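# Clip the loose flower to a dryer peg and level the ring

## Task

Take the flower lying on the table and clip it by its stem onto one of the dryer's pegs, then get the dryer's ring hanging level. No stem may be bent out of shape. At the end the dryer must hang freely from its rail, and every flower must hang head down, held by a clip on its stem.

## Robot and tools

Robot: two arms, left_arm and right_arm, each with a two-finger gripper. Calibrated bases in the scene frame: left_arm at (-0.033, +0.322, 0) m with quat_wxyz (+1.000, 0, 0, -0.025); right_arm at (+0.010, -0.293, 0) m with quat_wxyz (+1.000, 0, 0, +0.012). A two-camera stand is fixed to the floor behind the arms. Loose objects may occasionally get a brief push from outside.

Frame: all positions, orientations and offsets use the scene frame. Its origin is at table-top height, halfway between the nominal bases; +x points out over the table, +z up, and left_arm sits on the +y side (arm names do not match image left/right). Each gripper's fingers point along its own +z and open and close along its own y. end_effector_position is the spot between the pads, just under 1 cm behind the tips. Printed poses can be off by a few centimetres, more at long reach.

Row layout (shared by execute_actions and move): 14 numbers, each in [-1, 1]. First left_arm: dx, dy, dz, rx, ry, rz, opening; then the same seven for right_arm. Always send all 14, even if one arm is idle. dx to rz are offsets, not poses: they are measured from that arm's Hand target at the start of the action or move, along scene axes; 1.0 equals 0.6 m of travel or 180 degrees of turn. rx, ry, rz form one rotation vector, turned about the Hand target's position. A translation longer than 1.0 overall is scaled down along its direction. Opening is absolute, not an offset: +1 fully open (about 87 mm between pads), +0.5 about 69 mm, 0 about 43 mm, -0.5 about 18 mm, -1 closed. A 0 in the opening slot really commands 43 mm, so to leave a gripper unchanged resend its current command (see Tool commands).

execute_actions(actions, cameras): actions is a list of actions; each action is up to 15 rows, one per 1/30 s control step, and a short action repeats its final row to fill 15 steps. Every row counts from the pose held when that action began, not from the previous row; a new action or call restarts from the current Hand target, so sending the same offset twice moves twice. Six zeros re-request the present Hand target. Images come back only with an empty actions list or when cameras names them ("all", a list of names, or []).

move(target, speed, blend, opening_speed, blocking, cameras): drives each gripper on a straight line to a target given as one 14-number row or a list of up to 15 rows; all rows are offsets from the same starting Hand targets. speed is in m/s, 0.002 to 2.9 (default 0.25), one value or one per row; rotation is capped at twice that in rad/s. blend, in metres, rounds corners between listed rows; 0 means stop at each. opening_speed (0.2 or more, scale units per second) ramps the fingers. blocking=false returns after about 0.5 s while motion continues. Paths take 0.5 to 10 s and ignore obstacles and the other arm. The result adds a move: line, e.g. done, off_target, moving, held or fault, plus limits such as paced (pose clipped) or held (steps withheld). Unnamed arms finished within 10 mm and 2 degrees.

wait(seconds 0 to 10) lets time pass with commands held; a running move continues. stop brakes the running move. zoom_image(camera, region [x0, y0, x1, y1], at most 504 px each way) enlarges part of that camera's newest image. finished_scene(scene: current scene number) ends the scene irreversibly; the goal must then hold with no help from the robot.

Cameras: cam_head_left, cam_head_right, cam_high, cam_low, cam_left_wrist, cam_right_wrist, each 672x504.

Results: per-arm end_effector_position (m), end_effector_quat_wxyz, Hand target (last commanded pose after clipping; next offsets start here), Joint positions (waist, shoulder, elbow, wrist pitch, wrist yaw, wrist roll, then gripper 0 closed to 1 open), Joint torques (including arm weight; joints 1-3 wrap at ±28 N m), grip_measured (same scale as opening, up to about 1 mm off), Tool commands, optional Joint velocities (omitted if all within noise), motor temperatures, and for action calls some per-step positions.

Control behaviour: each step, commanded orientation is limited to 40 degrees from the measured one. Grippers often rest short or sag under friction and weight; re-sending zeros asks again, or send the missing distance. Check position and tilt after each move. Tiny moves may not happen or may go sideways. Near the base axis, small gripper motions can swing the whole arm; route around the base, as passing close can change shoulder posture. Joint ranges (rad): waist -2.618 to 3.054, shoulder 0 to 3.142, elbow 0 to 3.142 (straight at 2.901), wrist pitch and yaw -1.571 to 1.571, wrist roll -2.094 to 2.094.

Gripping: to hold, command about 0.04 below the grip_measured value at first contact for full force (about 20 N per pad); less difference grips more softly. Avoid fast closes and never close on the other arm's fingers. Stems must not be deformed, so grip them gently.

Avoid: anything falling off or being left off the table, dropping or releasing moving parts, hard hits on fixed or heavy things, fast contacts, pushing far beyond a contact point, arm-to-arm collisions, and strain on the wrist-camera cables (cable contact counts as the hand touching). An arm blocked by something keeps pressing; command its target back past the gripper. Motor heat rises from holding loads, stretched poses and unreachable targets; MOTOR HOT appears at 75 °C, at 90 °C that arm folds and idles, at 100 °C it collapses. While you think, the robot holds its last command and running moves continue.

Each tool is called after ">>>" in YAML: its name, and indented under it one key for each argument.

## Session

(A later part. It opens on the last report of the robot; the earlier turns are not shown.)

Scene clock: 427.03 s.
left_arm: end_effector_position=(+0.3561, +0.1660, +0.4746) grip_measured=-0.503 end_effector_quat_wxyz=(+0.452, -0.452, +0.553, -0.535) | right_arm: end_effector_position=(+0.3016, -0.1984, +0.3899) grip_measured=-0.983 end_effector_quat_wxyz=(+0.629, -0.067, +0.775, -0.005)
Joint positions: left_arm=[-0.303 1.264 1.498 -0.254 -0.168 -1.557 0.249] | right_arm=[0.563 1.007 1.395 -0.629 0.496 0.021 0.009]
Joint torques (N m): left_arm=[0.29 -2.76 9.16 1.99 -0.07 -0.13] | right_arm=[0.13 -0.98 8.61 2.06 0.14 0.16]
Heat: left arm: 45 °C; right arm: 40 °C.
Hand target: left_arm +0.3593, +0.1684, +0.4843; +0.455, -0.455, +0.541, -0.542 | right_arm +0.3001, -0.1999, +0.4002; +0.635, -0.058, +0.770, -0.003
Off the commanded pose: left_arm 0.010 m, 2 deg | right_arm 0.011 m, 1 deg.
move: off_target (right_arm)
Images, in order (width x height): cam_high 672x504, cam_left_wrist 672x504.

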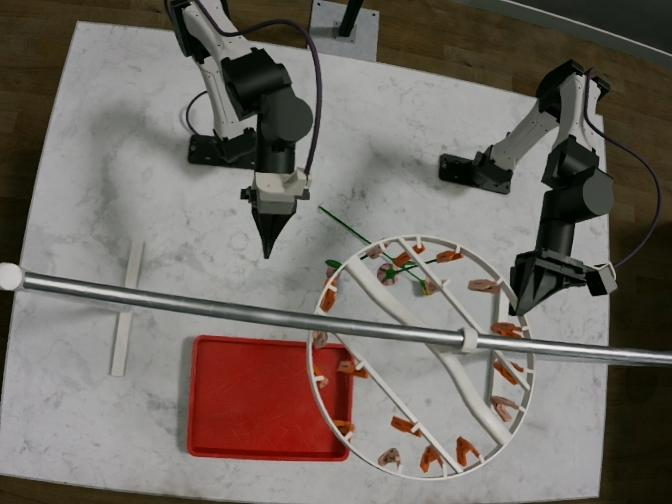

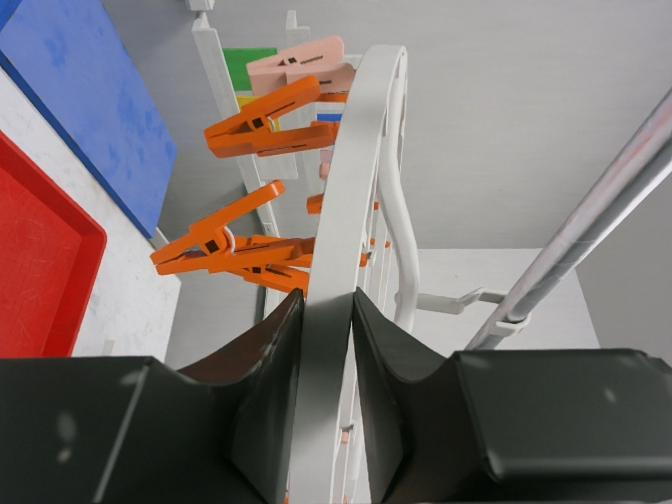

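>>> move:
  target:
    - [-0.0575, -0.0378, 0, 0, 0, 0.02, -0.53, 0, 0, 0, 0, 0, 0, -1]
    - [-0.105, -0.0895, 0, 0, 0, 0.04, -0.53, 0, 0, 0, 0, 0, 0, -1]
    - [-0.1372, -0.1515, 0, 0, 0, 0.06, -0.53, 0, 0, 0, 0, 0, 0, -1]
    - [-0.1523, -0.22, 0, 0, 0, 0.07, -0.53, 0, 0, 0, 0, 0, 0, -1]
  speed: 0.08
  blend: 0.01
  cameras: ["all"]

Scene clock: 444.20 s.
left_arm: end_effector_position=(+0.2683, +0.0418, +0.4866) grip_measured=-0.527 end_effector_quat_wxyz=(+0.509, -0.514, +0.481, -0.496) | right_arm: end_effector_position=(+0.3016, -0.1984, +0.3899) grip_measured=-0.983 end_effector_quat_wxyz=(+0.629, -0.067, +0.775, -0.005)
Joint positions: left_arm=[-1.056 1.397 1.604 -0.185 -1.151 -1.571 0.236] | right_arm=[0.563 1.007 1.395 -0.629 0.496 0.021 0.009]
Joint torques (N m): left_arm=[-1.03 -2.84 8.27 1.25 -0.05 0.06] | right_arm=[0.13 -0.98 8.61 2.06 0.14 0.16]
Heat: left arm: 45 °C; right arm: 41 °C.
Hand target: left_arm +0.2679, +0.0363, +0.4842; +0.511, -0.512, +0.488, -0.489 | right_arm +0.3001, -0.1999, +0.4002; +0.635, -0.058, +0.770, -0.003
Off the commanded pose: left_arm 0.006 m, 1 deg | right_arm 0.011 m, 1 deg.
move: off_target (right_arm)

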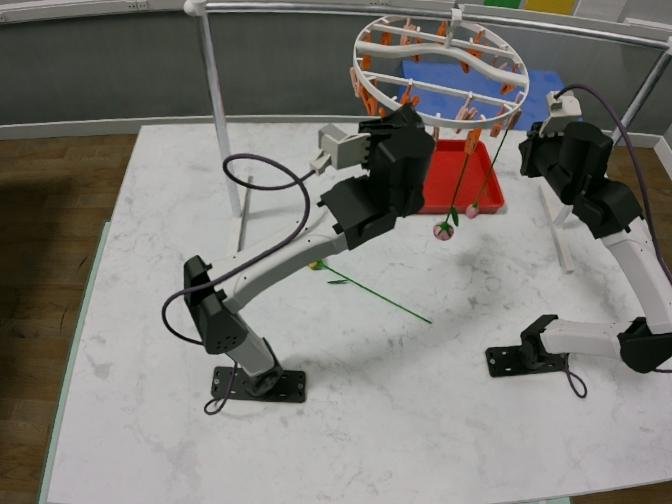

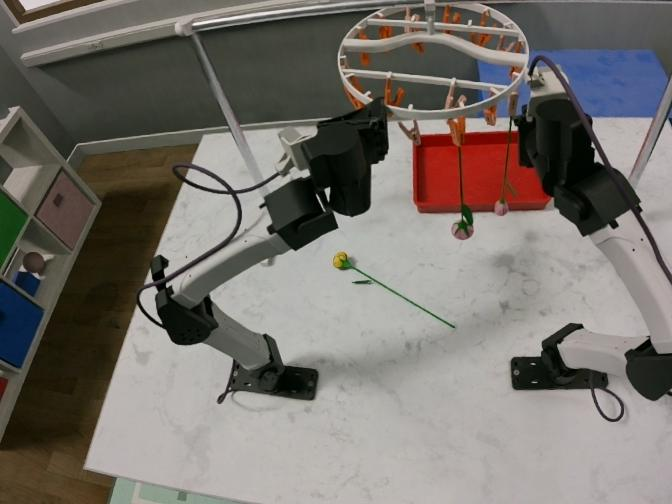

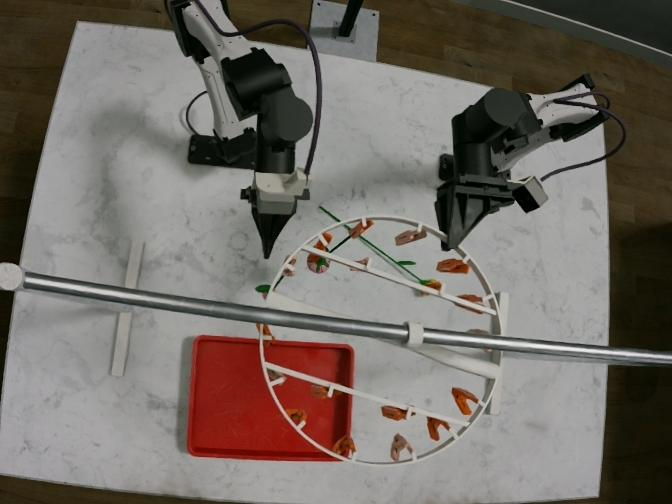

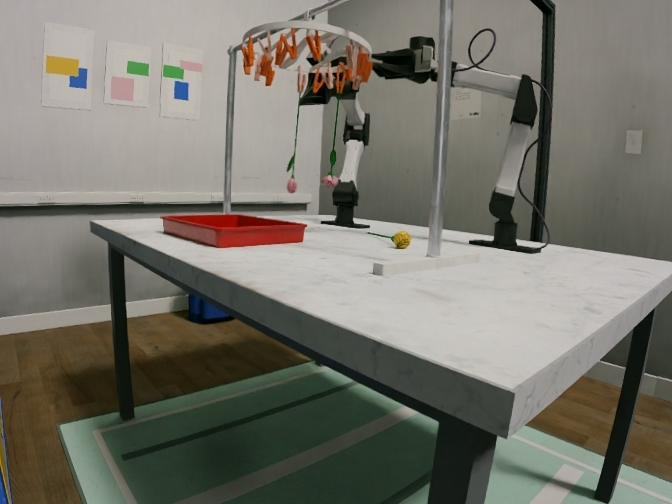

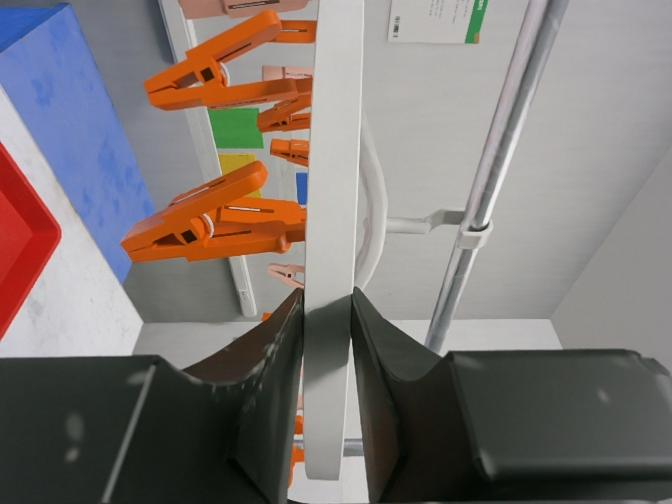

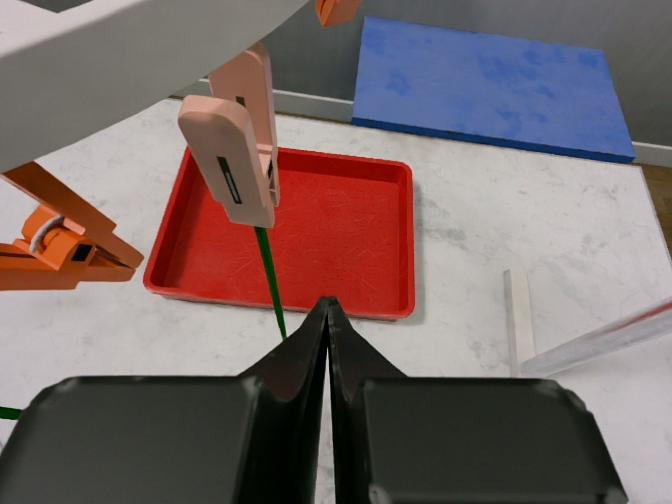

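>>> zoom_image:
  camera: "cam_high"
  region: [240, 200, 520, 480]

>>> zoom_image:
  camera: "cam_head_right"
  region: [320, 0, 560, 180]

Scaled by 1.800 from the camera's 672x504 image, which has a finer 960x720 frame.

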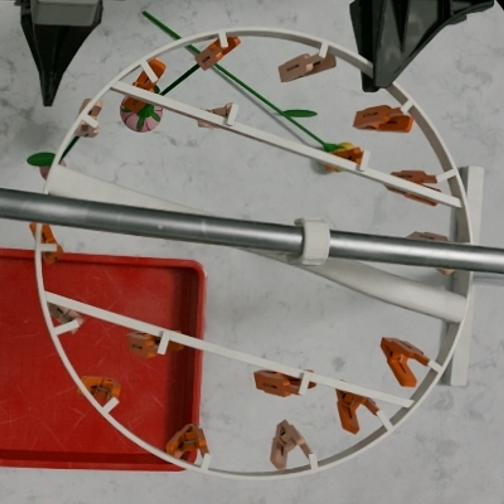

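Scaled by 2.100 from the camera's 672x504 image, which has a finer 960x720 frame.

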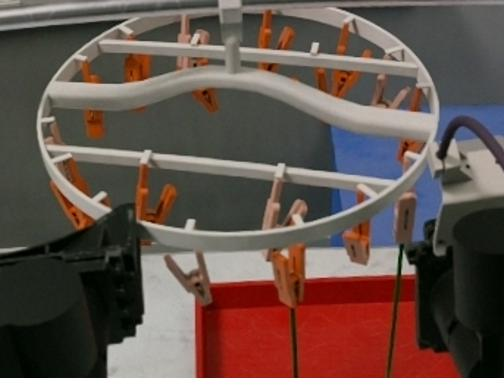

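>>> move:
  target:
    - [0, 0.0, -0.018, 0, 0, 0, -0.53, -0.16, -0.16, -0.25, 0, 0, 0, -1]
    - [0, 0, -0.018, 0, 0, 0, 0.35, -0.167, -0.167, -0.25, 0, 0, 0, -1]
    - [-0.12, 0, -0.018, 0, 0, 0, 0.35, -0.167, -0.167, -0.25, 0, 0, 0, -1]
  speed: 0.12
  opening_speed: 1.0
  cameras: ["cam_high", "cam_left_wrist"]

Scene clock: 524.60 s.
left_arm: end_effector_position=(+0.1972, +0.0285, +0.4758) grip_measured=+0.350 end_effector_quat_wxyz=(+0.504, -0.509, +0.490, -0.497) | right_arm: end_effector_position=(+0.2000, -0.3013, +0.2524) grip_measured=-0.983 end_effector_quat_wxyz=(+0.638, -0.054, +0.768, -0.007)
Joint positions: left_arm=[-1.315 1.332 1.517 -0.172 -1.39 -1.571 0.675] | right_arm=[-0.55 0.251 0.712 -0.683 -0.574 -0.204 0.009]
Joint torques (N m): left_arm=[-0.32 -5.42 5 1.16 -0.23 0.06] | right_arm=[-0.95 2.63 5.45 2.03 -0.39 -0.04]
Heat: left arm: 43 °C; right arm: 41 °C.
Hand target: left_arm +0.1960, +0.0364, +0.4734; +0.511, -0.512, +0.488, -0.489 | right_arm +0.1999, -0.3001, +0.2501; +0.635, -0.058, +0.770, -0.003
Off the commanded pose: left_arm 0.008 m, 1 deg | right_arm 0.002 m, 1 deg.
move: done; target 2's new opening was sent with left_arm's hand 0.012 m and 2 deg from that target
Images, in order (width x height): cam_high 672x504, cam_left_wrist 672x504.

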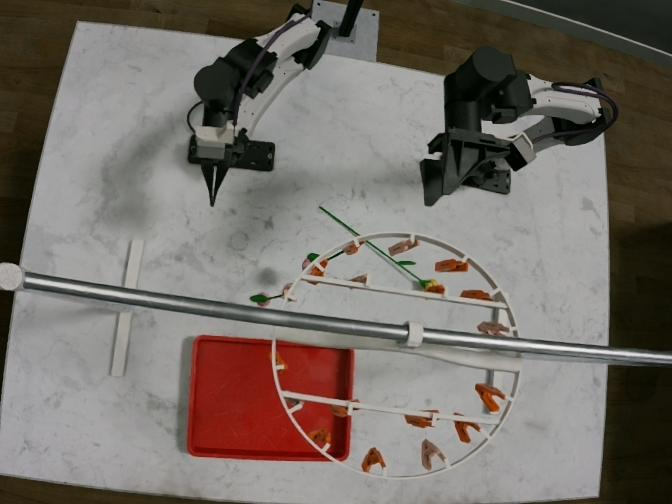

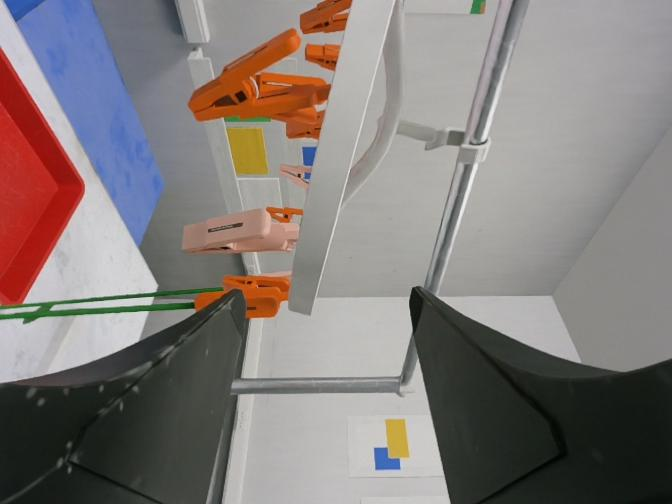

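>>> move:
  target:
    - [0.007, 0.273, 0.028, 0, 0, -0.1, 0.35, 0, 0, 0, 0, 0, 0, -1]
    - [0.24, 0.373, 0.045, 0, 0, -0.25, 0.35, 0, 0, 0, 0, 0, 0, -1]
    - [0.34, 0.2517, 0.05, 0, 0, -0.32, 0.35, 0, 0, 0, 0, 0, 0, -1]
  speed: 0.25
  blend: 0.03
  cameras: ["cam_high", "cam_left_wrist"]

Scene clock: 539.23 s.
left_arm: end_effector_position=(+0.3985, +0.1906, +0.5072) grip_measured=+0.350 end_effector_quat_wxyz=(+0.229, -0.218, +0.669, -0.673) | right_arm: end_effector_position=(+0.2000, -0.3013, +0.2524) grip_measured=-0.983 end_effector_quat_wxyz=(+0.638, -0.054, +0.768, -0.007)
Joint positions: left_arm=[0.145 1.769 2.079 -0.288 1.024 -1.577 0.675] | right_arm=[-0.55 0.251 0.712 -0.683 -0.574 -0.204 0.009]
Joint torques (N m): left_arm=[-0.4 -5.64 8.65 1.48 0.24 0.06] | right_arm=[-0.95 2.65 5.45 2.03 -0.39 -0.04]
Heat: left arm: 43 °C; right arm: 41 °C.
Hand target: left_arm +0.4000, +0.1874, +0.5035; +0.213, -0.213, +0.674, -0.674 | right_arm +0.1999, -0.3001, +0.2501; +0.635, -0.058, +0.770, -0.003
Off the commanded pose: left_arm 0.005 m, 2 deg | right_arm 0.003 m, 1 deg.
move: done
Images, in order (width x height): cam_high 672x504, cam_left_wrist 672x504.

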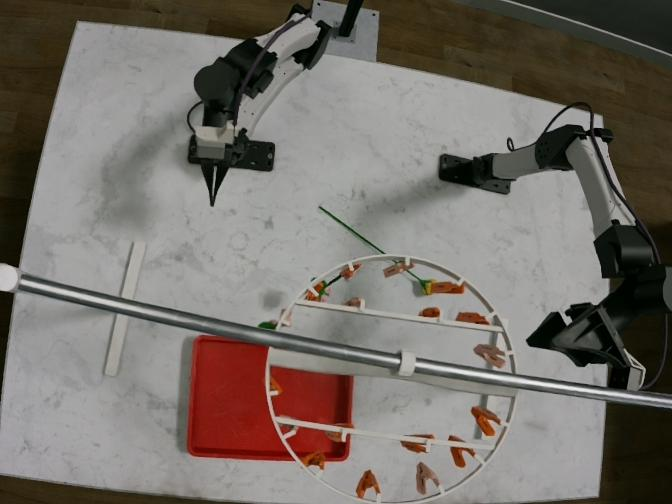

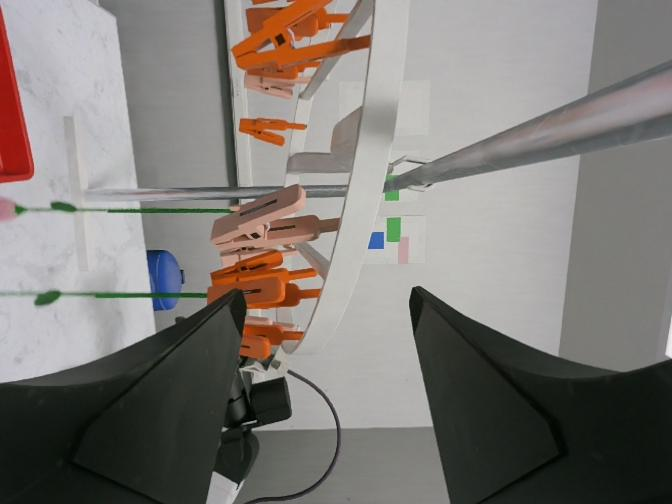

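>>> execute_actions:
  actions: []
  cameras: ["cam_head_left", "cam_head_right", "cam_low"]

Scene clock: 546.97 s.
left_arm: end_effector_position=(+0.3984, +0.1906, +0.5072) grip_measured=+0.350 end_effector_quat_wxyz=(+0.228, -0.218, +0.669, -0.673) | right_arm: end_effector_position=(+0.2000, -0.3013, +0.2524) grip_measured=-0.983 end_effector_quat_wxyz=(+0.638, -0.054, +0.768, -0.007)
Joint positions: left_arm=[0.145 1.769 2.079 -0.288 1.025 -1.577 0.675] | right_arm=[-0.55 0.251 0.712 -0.683 -0.574 -0.204 0.009]
Joint velocities: within noise
Joint torques (N m): left_arm=[-0.38 -5.91 8.61 1.46 0.22 0.07] | right_arm=[-0.96 2.65 5.45 2.03 -0.39 -0.04]
Motor temperatures (°C): left_arm=[25 30 43 37 25 27 22] | right_arm=[24 28 38 41 23 23 22]
Heat: left arm: 43 °C; right arm: 41 °C.
Hand target: left_arm +0.3999, +0.1874, +0.5035; +0.213, -0.213, +0.674, -0.674 | right_arm +0.1999, -0.3001, +0.2501; +0.635, -0.058, +0.770, -0.003
Tool commands: left_gripper/opening=+0.35 right_gripper/opening=-1.0
Off the commanded pose: left_arm 0.005 m, 2 deg | right_arm 0.003 m, 1 deg.
Images, in order (width x height): cam_head_left 672x504, cam_head_right 672x504, cam_low 672x504.

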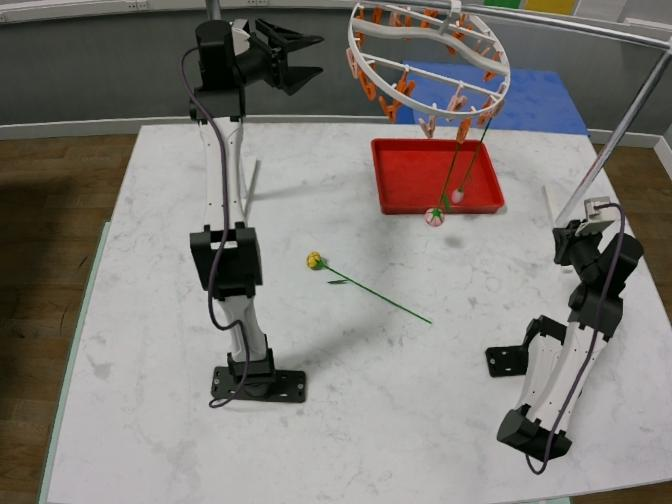

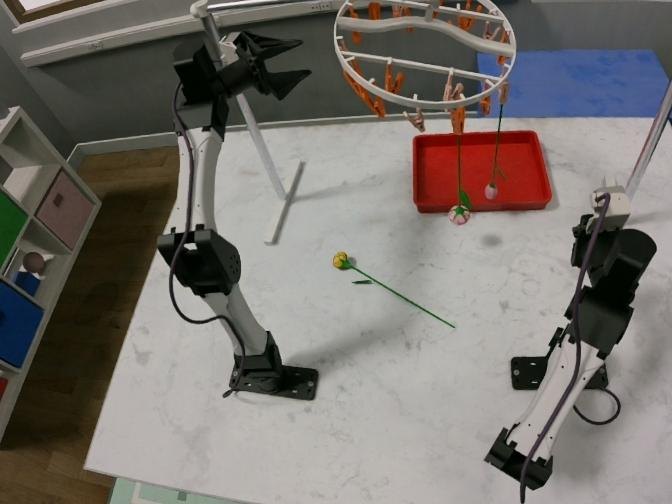

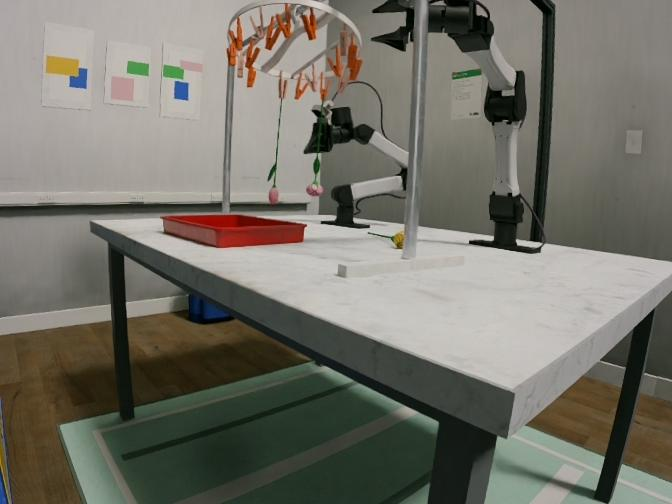

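>>> move:
  target:
    - [-0.1, 0.0, 0, 0, 0, 0.139, 0.35, 0, 0, 0, 0, 0, 0, -1]
  speed: 0.15
  cameras: ["cam_high", "cam_left_wrist", "cam_head_left"]

Scene clock: 581.60 s.
left_arm: end_effector_position=(+0.3419, +0.1875, +0.5092) grip_measured=+0.350 end_effector_quat_wxyz=(+0.355, -0.348, +0.609, -0.618) | right_arm: end_effector_position=(+0.2000, -0.3013, +0.2524) grip_measured=-0.983 end_effector_quat_wxyz=(+0.638, -0.054, +0.768, -0.007)
Joint positions: left_arm=[0.011 1.331 1.657 -0.307 0.491 -1.577 0.675] | right_arm=[-0.55 0.251 0.712 -0.683 -0.574 -0.204 0.009]
Joint torques (N m): left_arm=[-0.57 -5.14 5.15 1.72 -0.12 0.15] | right_arm=[-0.95 2.63 5.45 2.03 -0.39 -0.04]
Heat: left arm: 44 °C; right arm: 41 °C.
Hand target: left_arm +0.3399, +0.1874, +0.5036; +0.354, -0.354, +0.612, -0.612 | right_arm +0.1999, -0.3001, +0.2501; +0.635, -0.058, +0.770, -0.003
Off the commanded pose: left_arm 0.006 m, 1 deg | right_arm 0.003 m, 1 deg.
move: done
Images, in order (width x height): cam_head_left 672x504, cam_high 672x504, cam_left_wrist 672x504.

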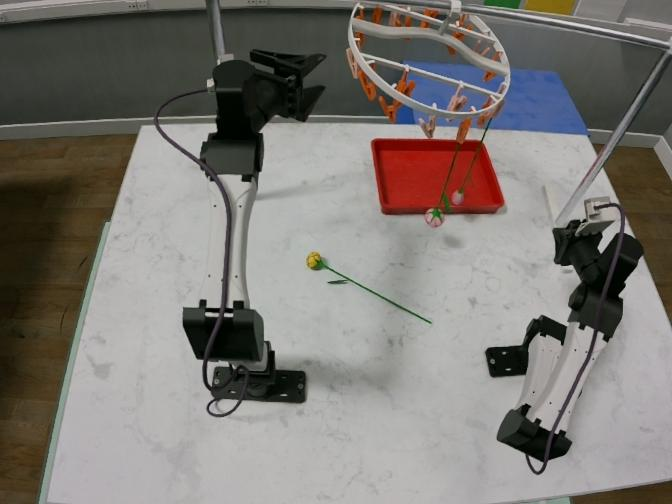

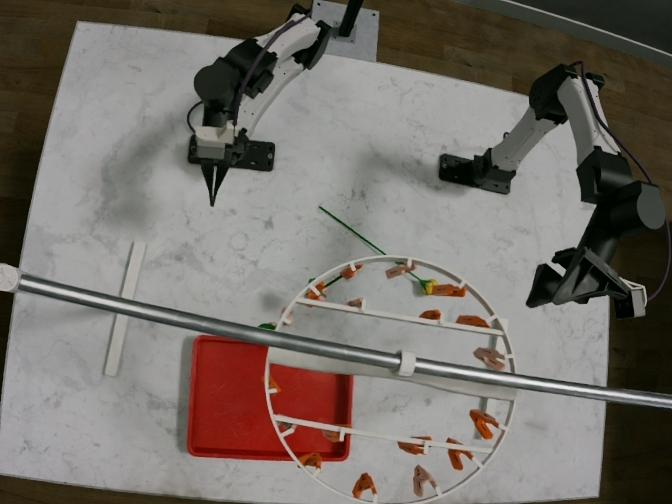

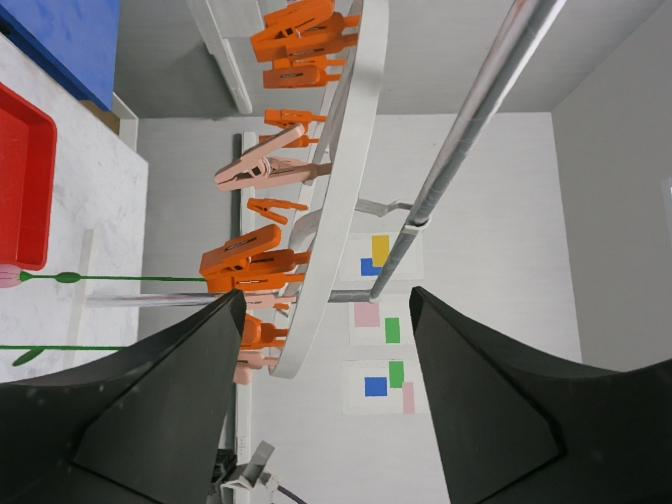

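>>> move:
  target:
    - [0.127, -0.039, 0.01, 0, 0, 0, 0.35, 0, 0, 0, 0, 0, 0, -1]
  speed: 0.12
  cameras: ["cam_high", "cam_left_wrist"]

Scene clock: 594.13 s.
left_arm: end_effector_position=(+0.4120, +0.1651, +0.5095) grip_measured=+0.350 end_effector_quat_wxyz=(+0.352, -0.352, +0.611, -0.616) | right_arm: end_effector_position=(+0.2000, -0.3013, +0.2524) grip_measured=-0.983 end_effector_quat_wxyz=(+0.638, -0.054, +0.768, -0.007)
Joint positions: left_arm=[-0.052 1.593 1.896 -0.297 0.428 -1.577 0.675] | right_arm=[-0.55 0.251 0.712 -0.683 -0.574 -0.204 0.009]
Joint torques (N m): left_arm=[-0.75 -4.67 8.8 1.75 -0.11 0.08] | right_arm=[-0.95 2.63 5.45 2.03 -0.39 -0.05]
Heat: left arm: 44 °C; right arm: 41 °C.
Hand target: left_arm +0.4161, +0.1640, +0.5095; +0.354, -0.354, +0.612, -0.612 | right_arm +0.1999, -0.3001, +0.2501; +0.635, -0.058, +0.770, -0.003
Off the commanded pose: left_arm 0.004 m, 1 deg | right_arm 0.003 m, 1 deg.
move: done
Images, in order (width x height): cam_high 672x504, cam_left_wrist 672x504.

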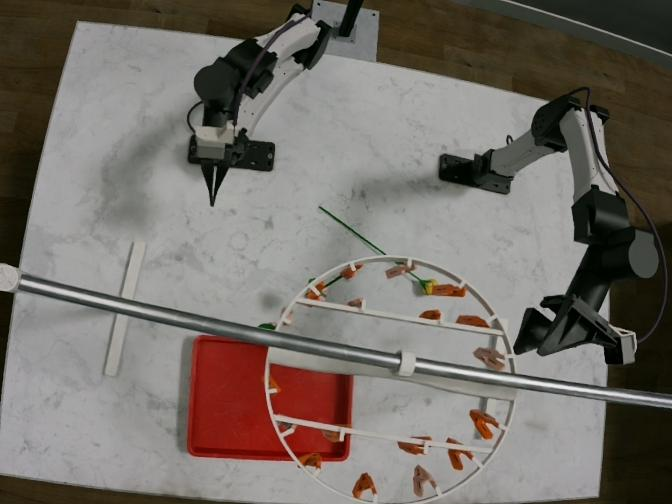

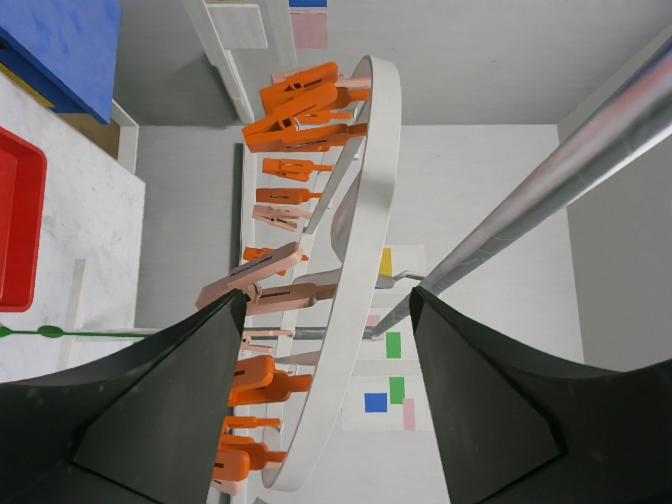

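>>> move:
  target:
    - [0.062, -0.035, 0.022, 0, 0, 0, 0.35, 0, 0, 0, 0, 0, 0, -1]
  speed: 0.1
  cameras: ["cam_left_wrist"]

Scene clock: 603.57 s.
left_arm: end_effector_position=(+0.4472, +0.1445, +0.5268) grip_measured=+0.350 end_effector_quat_wxyz=(+0.354, -0.349, +0.609, -0.618) | right_arm: end_effector_position=(+0.2000, -0.3013, +0.2524) grip_measured=-0.983 end_effector_quat_wxyz=(+0.638, -0.054, +0.768, -0.007)
Joint positions: left_arm=[-0.1 1.794 2.202 -0.394 0.381 -1.577 0.675] | right_arm=[-0.55 0.251 0.712 -0.683 -0.574 -0.204 0.009]
Joint torques (N m): left_arm=[-0.59 -6.09 8.49 1.73 -0.11 0.08] | right_arm=[-0.95 2.65 5.44 2.03 -0.39 -0.04]
Heat: left arm: 45 °C; right arm: 41 °C.
Hand target: left_arm +0.4533, +0.1429, +0.5226; +0.354, -0.354, +0.612, -0.612 | right_arm +0.1999, -0.3001, +0.2501; +0.635, -0.058, +0.770, -0.003
Off the commanded pose: left_arm 0.008 m, 1 deg | right_arm 0.003 m, 1 deg.
move: done
Images, in order (width x height): cam_left_wrist 672x504.

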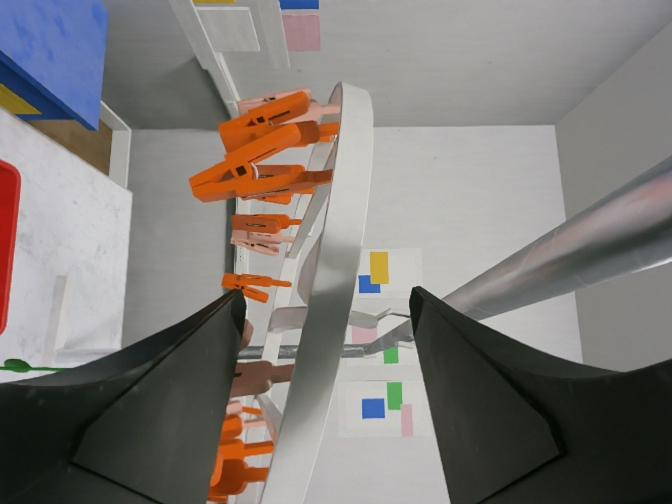

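>>> move:
  target:
    - [0, 0, 0.002, 0, 0, 0, -0.1, 0, 0, 0, 0, 0, 0, -1]
    - [0.050, -0.029, 0.002, 0, 0, 0, -0.1, 0, 0, 0, 0, 0, 0, -1]
  speed: 0.08
  opening_speed: 1.5
  cameras: ["cam_left_wrist", "cam_high"]

Scene clock: 619.83 s.
left_arm: end_effector_position=(+0.4758, +0.1278, +0.5316) grip_measured=-0.100 end_effector_quat_wxyz=(+0.355, -0.348, +0.608, -0.619) | right_arm: end_effector_position=(+0.2000, -0.3013, +0.2524) grip_measured=-0.983 end_effector_quat_wxyz=(+0.638, -0.054, +0.768, -0.007)
Joint positions: left_arm=[-0.132 1.98 2.485 -0.485 0.348 -1.577 0.45] | right_arm=[-0.55 0.251 0.712 -0.683 -0.574 -0.204 0.009]
Joint torques (N m): left_arm=[-0.51 -6.91 7.61 1.75 -0.1 0.13] | right_arm=[-0.95 2.63 5.45 2.03 -0.39 -0.04]
Heat: left arm: 45 °C; right arm: 41 °C.
Hand target: left_arm +0.4834, +0.1257, +0.5239; +0.354, -0.354, +0.612, -0.612 | right_arm +0.1999, -0.3001, +0.2501; +0.635, -0.058, +0.770, -0.003
Off the commanded pose: left_arm 0.011 m, 1 deg | right_arm 0.003 m, 1 deg.
move: off_target (left_arm)
Images, in order (width x height): cam_high 672x504, cam_left_wrist 672x504.

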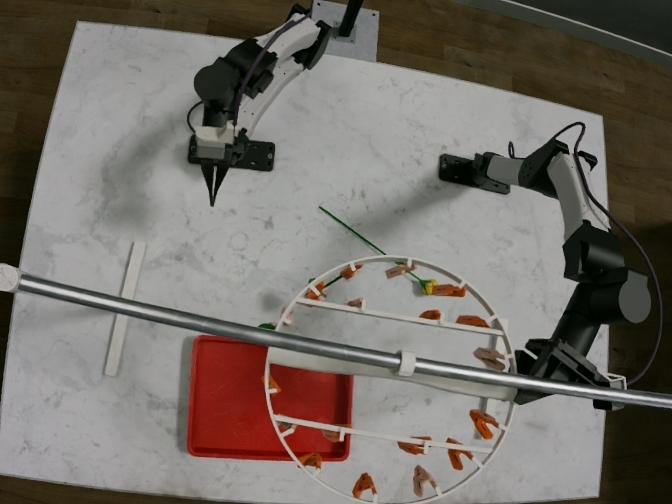

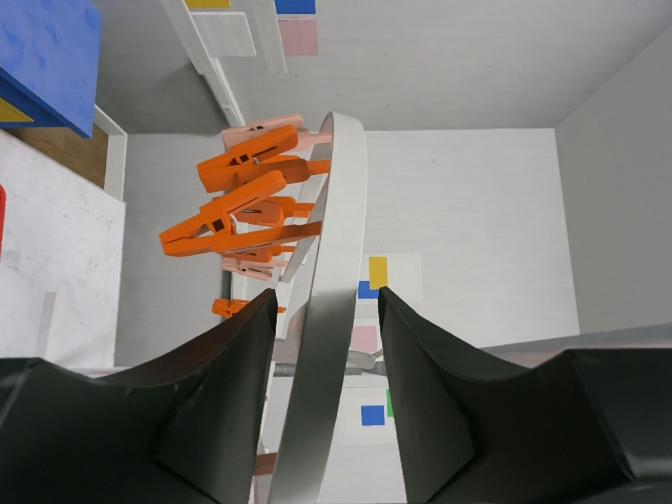

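>>> move:
  target:
    - [0.012, -0.024, -0.004, 0, 0, 0, -0.1, 0, 0, 0, 0, 0, 0, -1]
    - [0.012, -0.024, -0.004, 0, 0, 0, -0.53, 0, 0, 0, 0, 0, 0, -1]
  speed: 0.06
  opening_speed: 0.6
  cameras: ["cam_left_wrist"]

Scene clock: 627.13 s.
left_arm: end_effector_position=(+0.4832, +0.1136, +0.5268) grip_measured=-0.432 end_effector_quat_wxyz=(+0.355, -0.348, +0.612, -0.615) | right_arm: end_effector_position=(+0.2000, -0.3013, +0.2524) grip_measured=-0.983 end_effector_quat_wxyz=(+0.638, -0.054, +0.768, -0.007)
Joint positions: left_arm=[-0.164 2.04 2.57 -0.52 0.316 -1.568 0.284] | right_arm=[-0.55 0.251 0.712 -0.683 -0.574 -0.204 0.009]
Joint torques (N m): left_arm=[-0.44 -7.23 7.95 1.88 -0.12 -0.04] | right_arm=[-0.96 2.63 5.45 2.03 -0.39 -0.04]
Heat: left arm: 45 °C; right arm: 41 °C.
Hand target: left_arm +0.4906, +0.1112, +0.5214; +0.354, -0.354, +0.612, -0.612 | right_arm +0.1999, -0.3001, +0.2501; +0.635, -0.058, +0.770, -0.003
Off the commanded pose: left_arm 0.009 m, 1 deg | right_arm 0.003 m, 1 deg.
move: done; target 2's new opening was sent with left_arm's hand 0.011 m and 1 deg from that target
Images, in order (width x height): cam_left_wrist 672x504.

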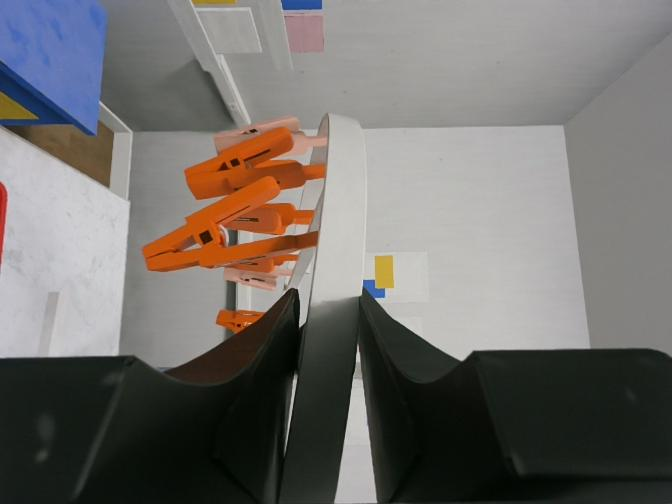

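>>> move:
  target:
    - [-0.072, -0.003, 0, 0, 0, 0.04, -0.445, 0, 0, 0, 0, 0, 0, -1]
    - [-0.134, -0.023, 0, 0, 0, 0.08, -0.445, 0, 0, 0, 0, 0, 0, -1]
    - [-0.189, -0.058, 0, 0, 0, 0.12, -0.445, 0, 0, 0, 0, 0, 0, -1]
    - [-0.233, -0.106, 0, 0, 0, 0.16, -0.445, 0, 0, 0, 0, 0, 0, -1]
    - [-0.265, -0.144, 0, 0, 0, 0.19, -0.445, 0, 0, 0, 0, 0, 0, -1]
  speed: 0.08
  blend: 0.01
  cameras: ["cam_high", "cam_left_wrist", "cam_head_right"]

Scene clock: 651.13 s.
left_arm: end_effector_position=(+0.3299, +0.0247, +0.5179) grip_measured=-0.445 end_effector_quat_wxyz=(+0.514, -0.511, +0.491, -0.483) | right_arm: end_effector_position=(+0.2000, -0.3013, +0.2524) grip_measured=-0.983 end_effector_quat_wxyz=(+0.638, -0.054, +0.768, -0.007)
Joint positions: left_arm=[-0.91 1.651 2.015 -0.374 -1.011 -1.567 0.278] | right_arm=[-0.55 0.251 0.712 -0.683 -0.574 -0.204 0.009]
Joint torques (N m): left_arm=[-0.27 -4.9 8.24 1.6 -0.26 0.05] | right_arm=[-0.96 2.63 5.44 2.03 -0.39 -0.04]
Heat: left arm: 45 °C; right arm: 41 °C.
Hand target: left_arm +0.3316, +0.0247, +0.5213; +0.518, -0.518, +0.481, -0.481 | right_arm +0.1999, -0.3001, +0.2501; +0.635, -0.058, +0.770, -0.003
Off the commanded pose: left_arm 0.004 m, 2 deg | right_arm 0.003 m, 1 deg.
move: done
Images, in order (width x height): cam_head_right 672x504, cam_high 672x504, cam_left_wrist 672x504.

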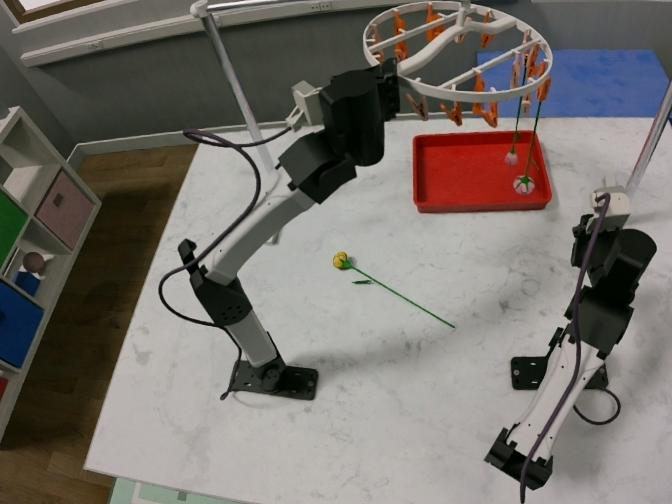

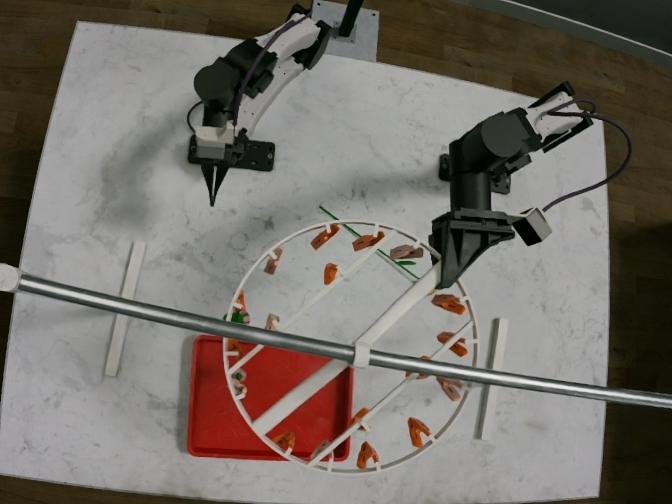

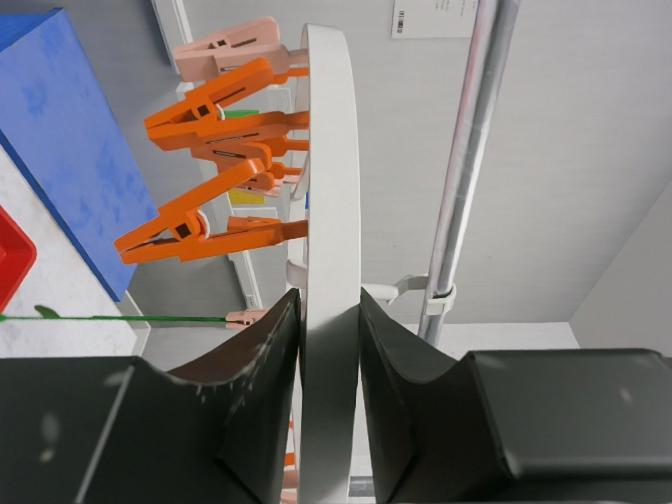

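>>> move:
  target:
    - [0, 0, 0.012, 0, 0, 0, -0.445, 0, 0, 0, 0, 0, 0, -1]
    - [0, 0, 0.012, 0, 0, 0, 0.35, 0, 0, 0, 0, 0, 0, -1]
    - [-0.18, 0, 0.012, 0, 0, 0, 0.35, 0, 0, 0, 0, 0, 0, -1]
  speed: 0.12
  opening_speed: 1.2
  cameras: ["cam_high", "cam_head_left", "cam_low", "cam_left_wrist"]

Scene clock: 706.53 s.
left_arm: end_effector_position=(+0.2258, +0.0140, +0.5257) grip_measured=+0.350 end_effector_quat_wxyz=(+0.516, -0.510, +0.492, -0.482) | right_arm: end_effector_position=(+0.2000, -0.3013, +0.2524) grip_measured=-0.983 end_effector_quat_wxyz=(+0.638, -0.054, +0.768, -0.007)
Joint positions: left_arm=[-1.234 1.534 1.932 -0.41 -1.335 -1.567 0.675] | right_arm=[-0.55 0.251 0.712 -0.683 -0.574 -0.204 0.009]
Joint torques (N m): left_arm=[-0.2 -7.05 4.29 1.28 -0.24 -0.01] | right_arm=[-0.95 2.65 5.45 2.03 -0.39 -0.04]
Heat: left arm: 47 °C; right arm: 41 °C.
Hand target: left_arm +0.2235, +0.0249, +0.5287; +0.518, -0.519, +0.481, -0.481 | right_arm +0.1999, -0.3001, +0.2501; +0.635, -0.058, +0.770, -0.003
Off the commanded pose: left_arm 0.011 m, 2 deg | right_arm 0.003 m, 1 deg.
move: off_target (left_arm)
Images, in order (width x height): cam_head_left 672x504, cam_high 672x504, cam_low 672x504, cam_left_wrist 672x504.

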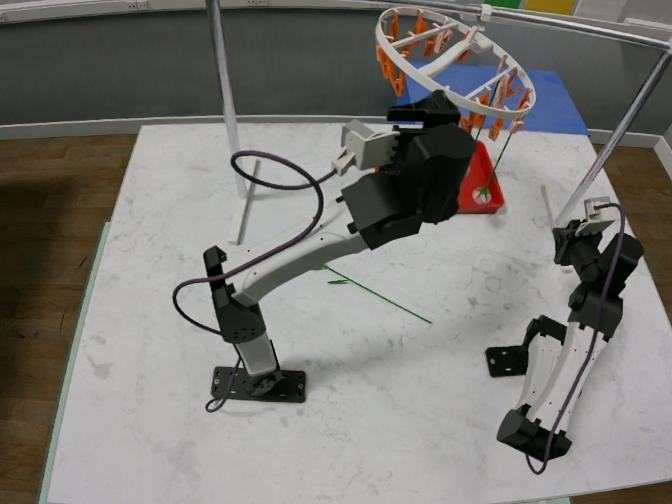

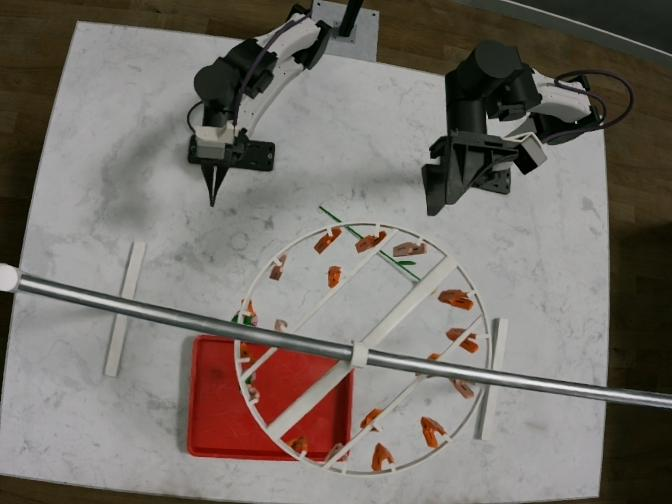

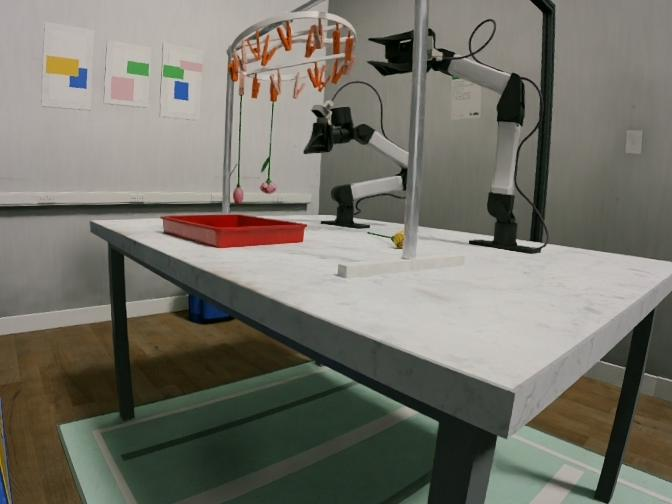

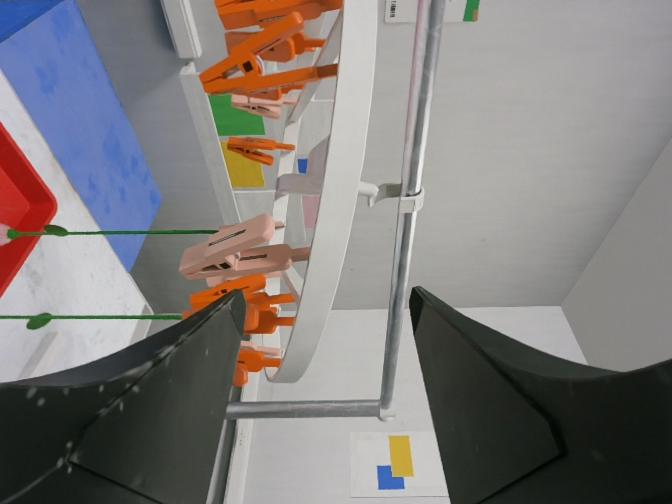

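>>> zoom_image:
  camera: "cam_high"
  region: [390, 240, 510, 410]

>>> zoom_image:
  camera: "cam_left_wrist"
  region: [170, 0, 420, 190]

>>> zoom_image:
  camera: "cam_low"
  region: [220, 10, 380, 110]

>>> zoom_image:
  camera: "cam_head_left"
  region: [360, 0, 550, 150]

Scaled by 2.965 from the camera's 672x504 image, which has a finer 960x720 frame.

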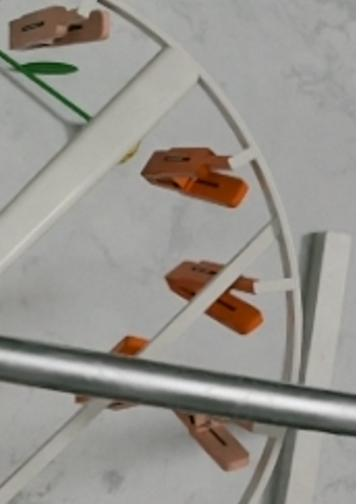

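Scaled by 2.016 from the camera's 672x504 image, which has a finer 960x720 frame.

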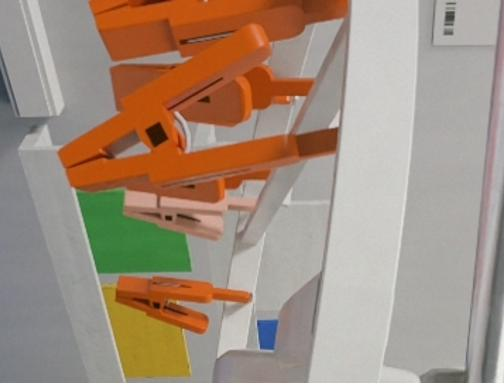

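Scaled by 3.150 from the camera's 672x504 image, which has a finer 960x720 frame.

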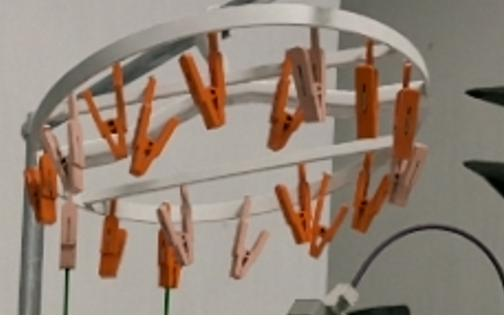

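Scaled by 2.653 from the camera's 672x504 image, which has a finer 960x720 frame.

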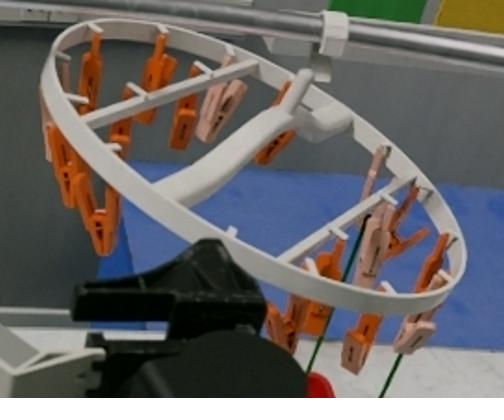

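>>> move:
  target:
    - [0.0775, 0.192, -0.281, 0.4988, -0.0691, -0.1061, 0.2, 0, 0, 0, 0, 0, 0, -1]
    - [-0.039, 0.092, -0.515, 0.5775, 0.2348, -0.5942, 0.2, 0, 0, 0, 0, 0, 0, -1]
    - [-0.056, 0.060, -0.648, -0.611, 0.138, 0.5997, 0.2, 0, 0, 0, 0, 0, 0, -1]
  speed: 0.3
  blend: 0.02
  cameras: ["cam_high", "cam_head_left", "cam_left_wrist"]

Scene clock: 797.27 s.
left_arm: end_effector_position=(+0.1933, +0.0613, +0.1314) grip_measured=+0.200 end_effector_quat_wxyz=(-0.016, +0.860, +0.510, +0.005) | right_arm: end_effector_position=(+0.2000, -0.3013, +0.2524) grip_measured=-0.983 end_effector_quat_wxyz=(+0.638, -0.054, +0.768, -0.007)
Joint positions: left_arm=[-0.92 1.951 1.794 -1.446 -0.012 1.101 0.6] | right_arm=[-0.55 0.251 0.712 -0.683 -0.574 -0.204 0.009]
Joint torques (N m): left_arm=[-0.25 -11.92 4.81 0.26 0.21 0.13] | right_arm=[-0.96 2.63 5.44 2.03 -0.39 -0.04]
Heat: left arm: 42 °C; right arm: 41 °C.
Hand target: left_arm +0.1900, +0.0609, +0.1398; -0.001, +0.865, +0.502, +0.000 | right_arm +0.1999, -0.3001, +0.2501; +0.635, -0.058, +0.770, -0.003
Off the commanded pose: left_arm 0.009 m, 2 deg | right_arm 0.003 m, 1 deg.
move: done
Images, in order (width x height): cam_head_left 672x504, cam_high 672x504, cam_left_wrist 672x504.

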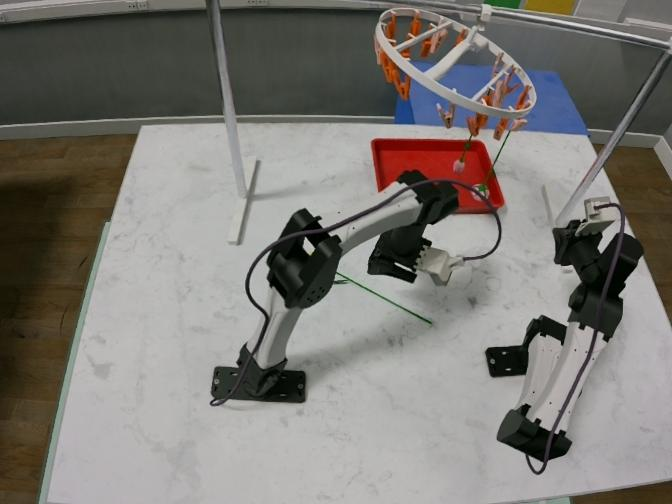

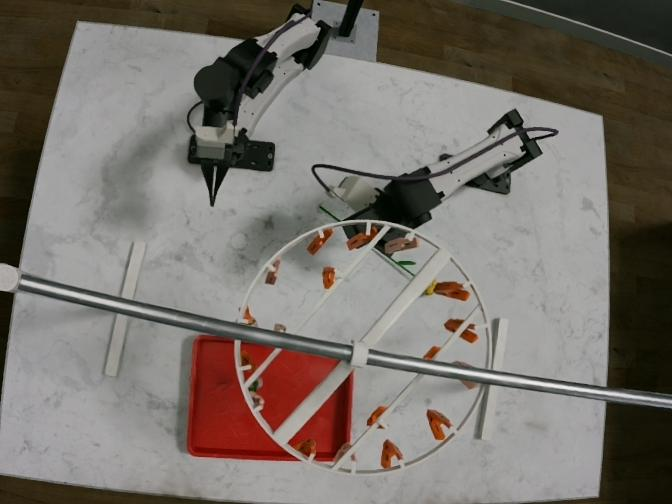

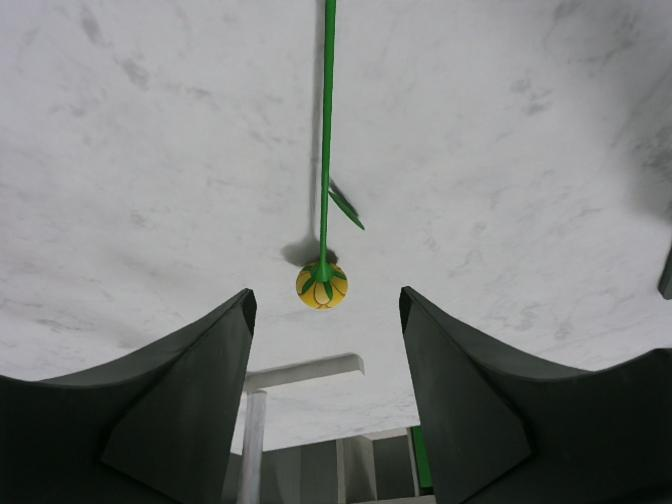

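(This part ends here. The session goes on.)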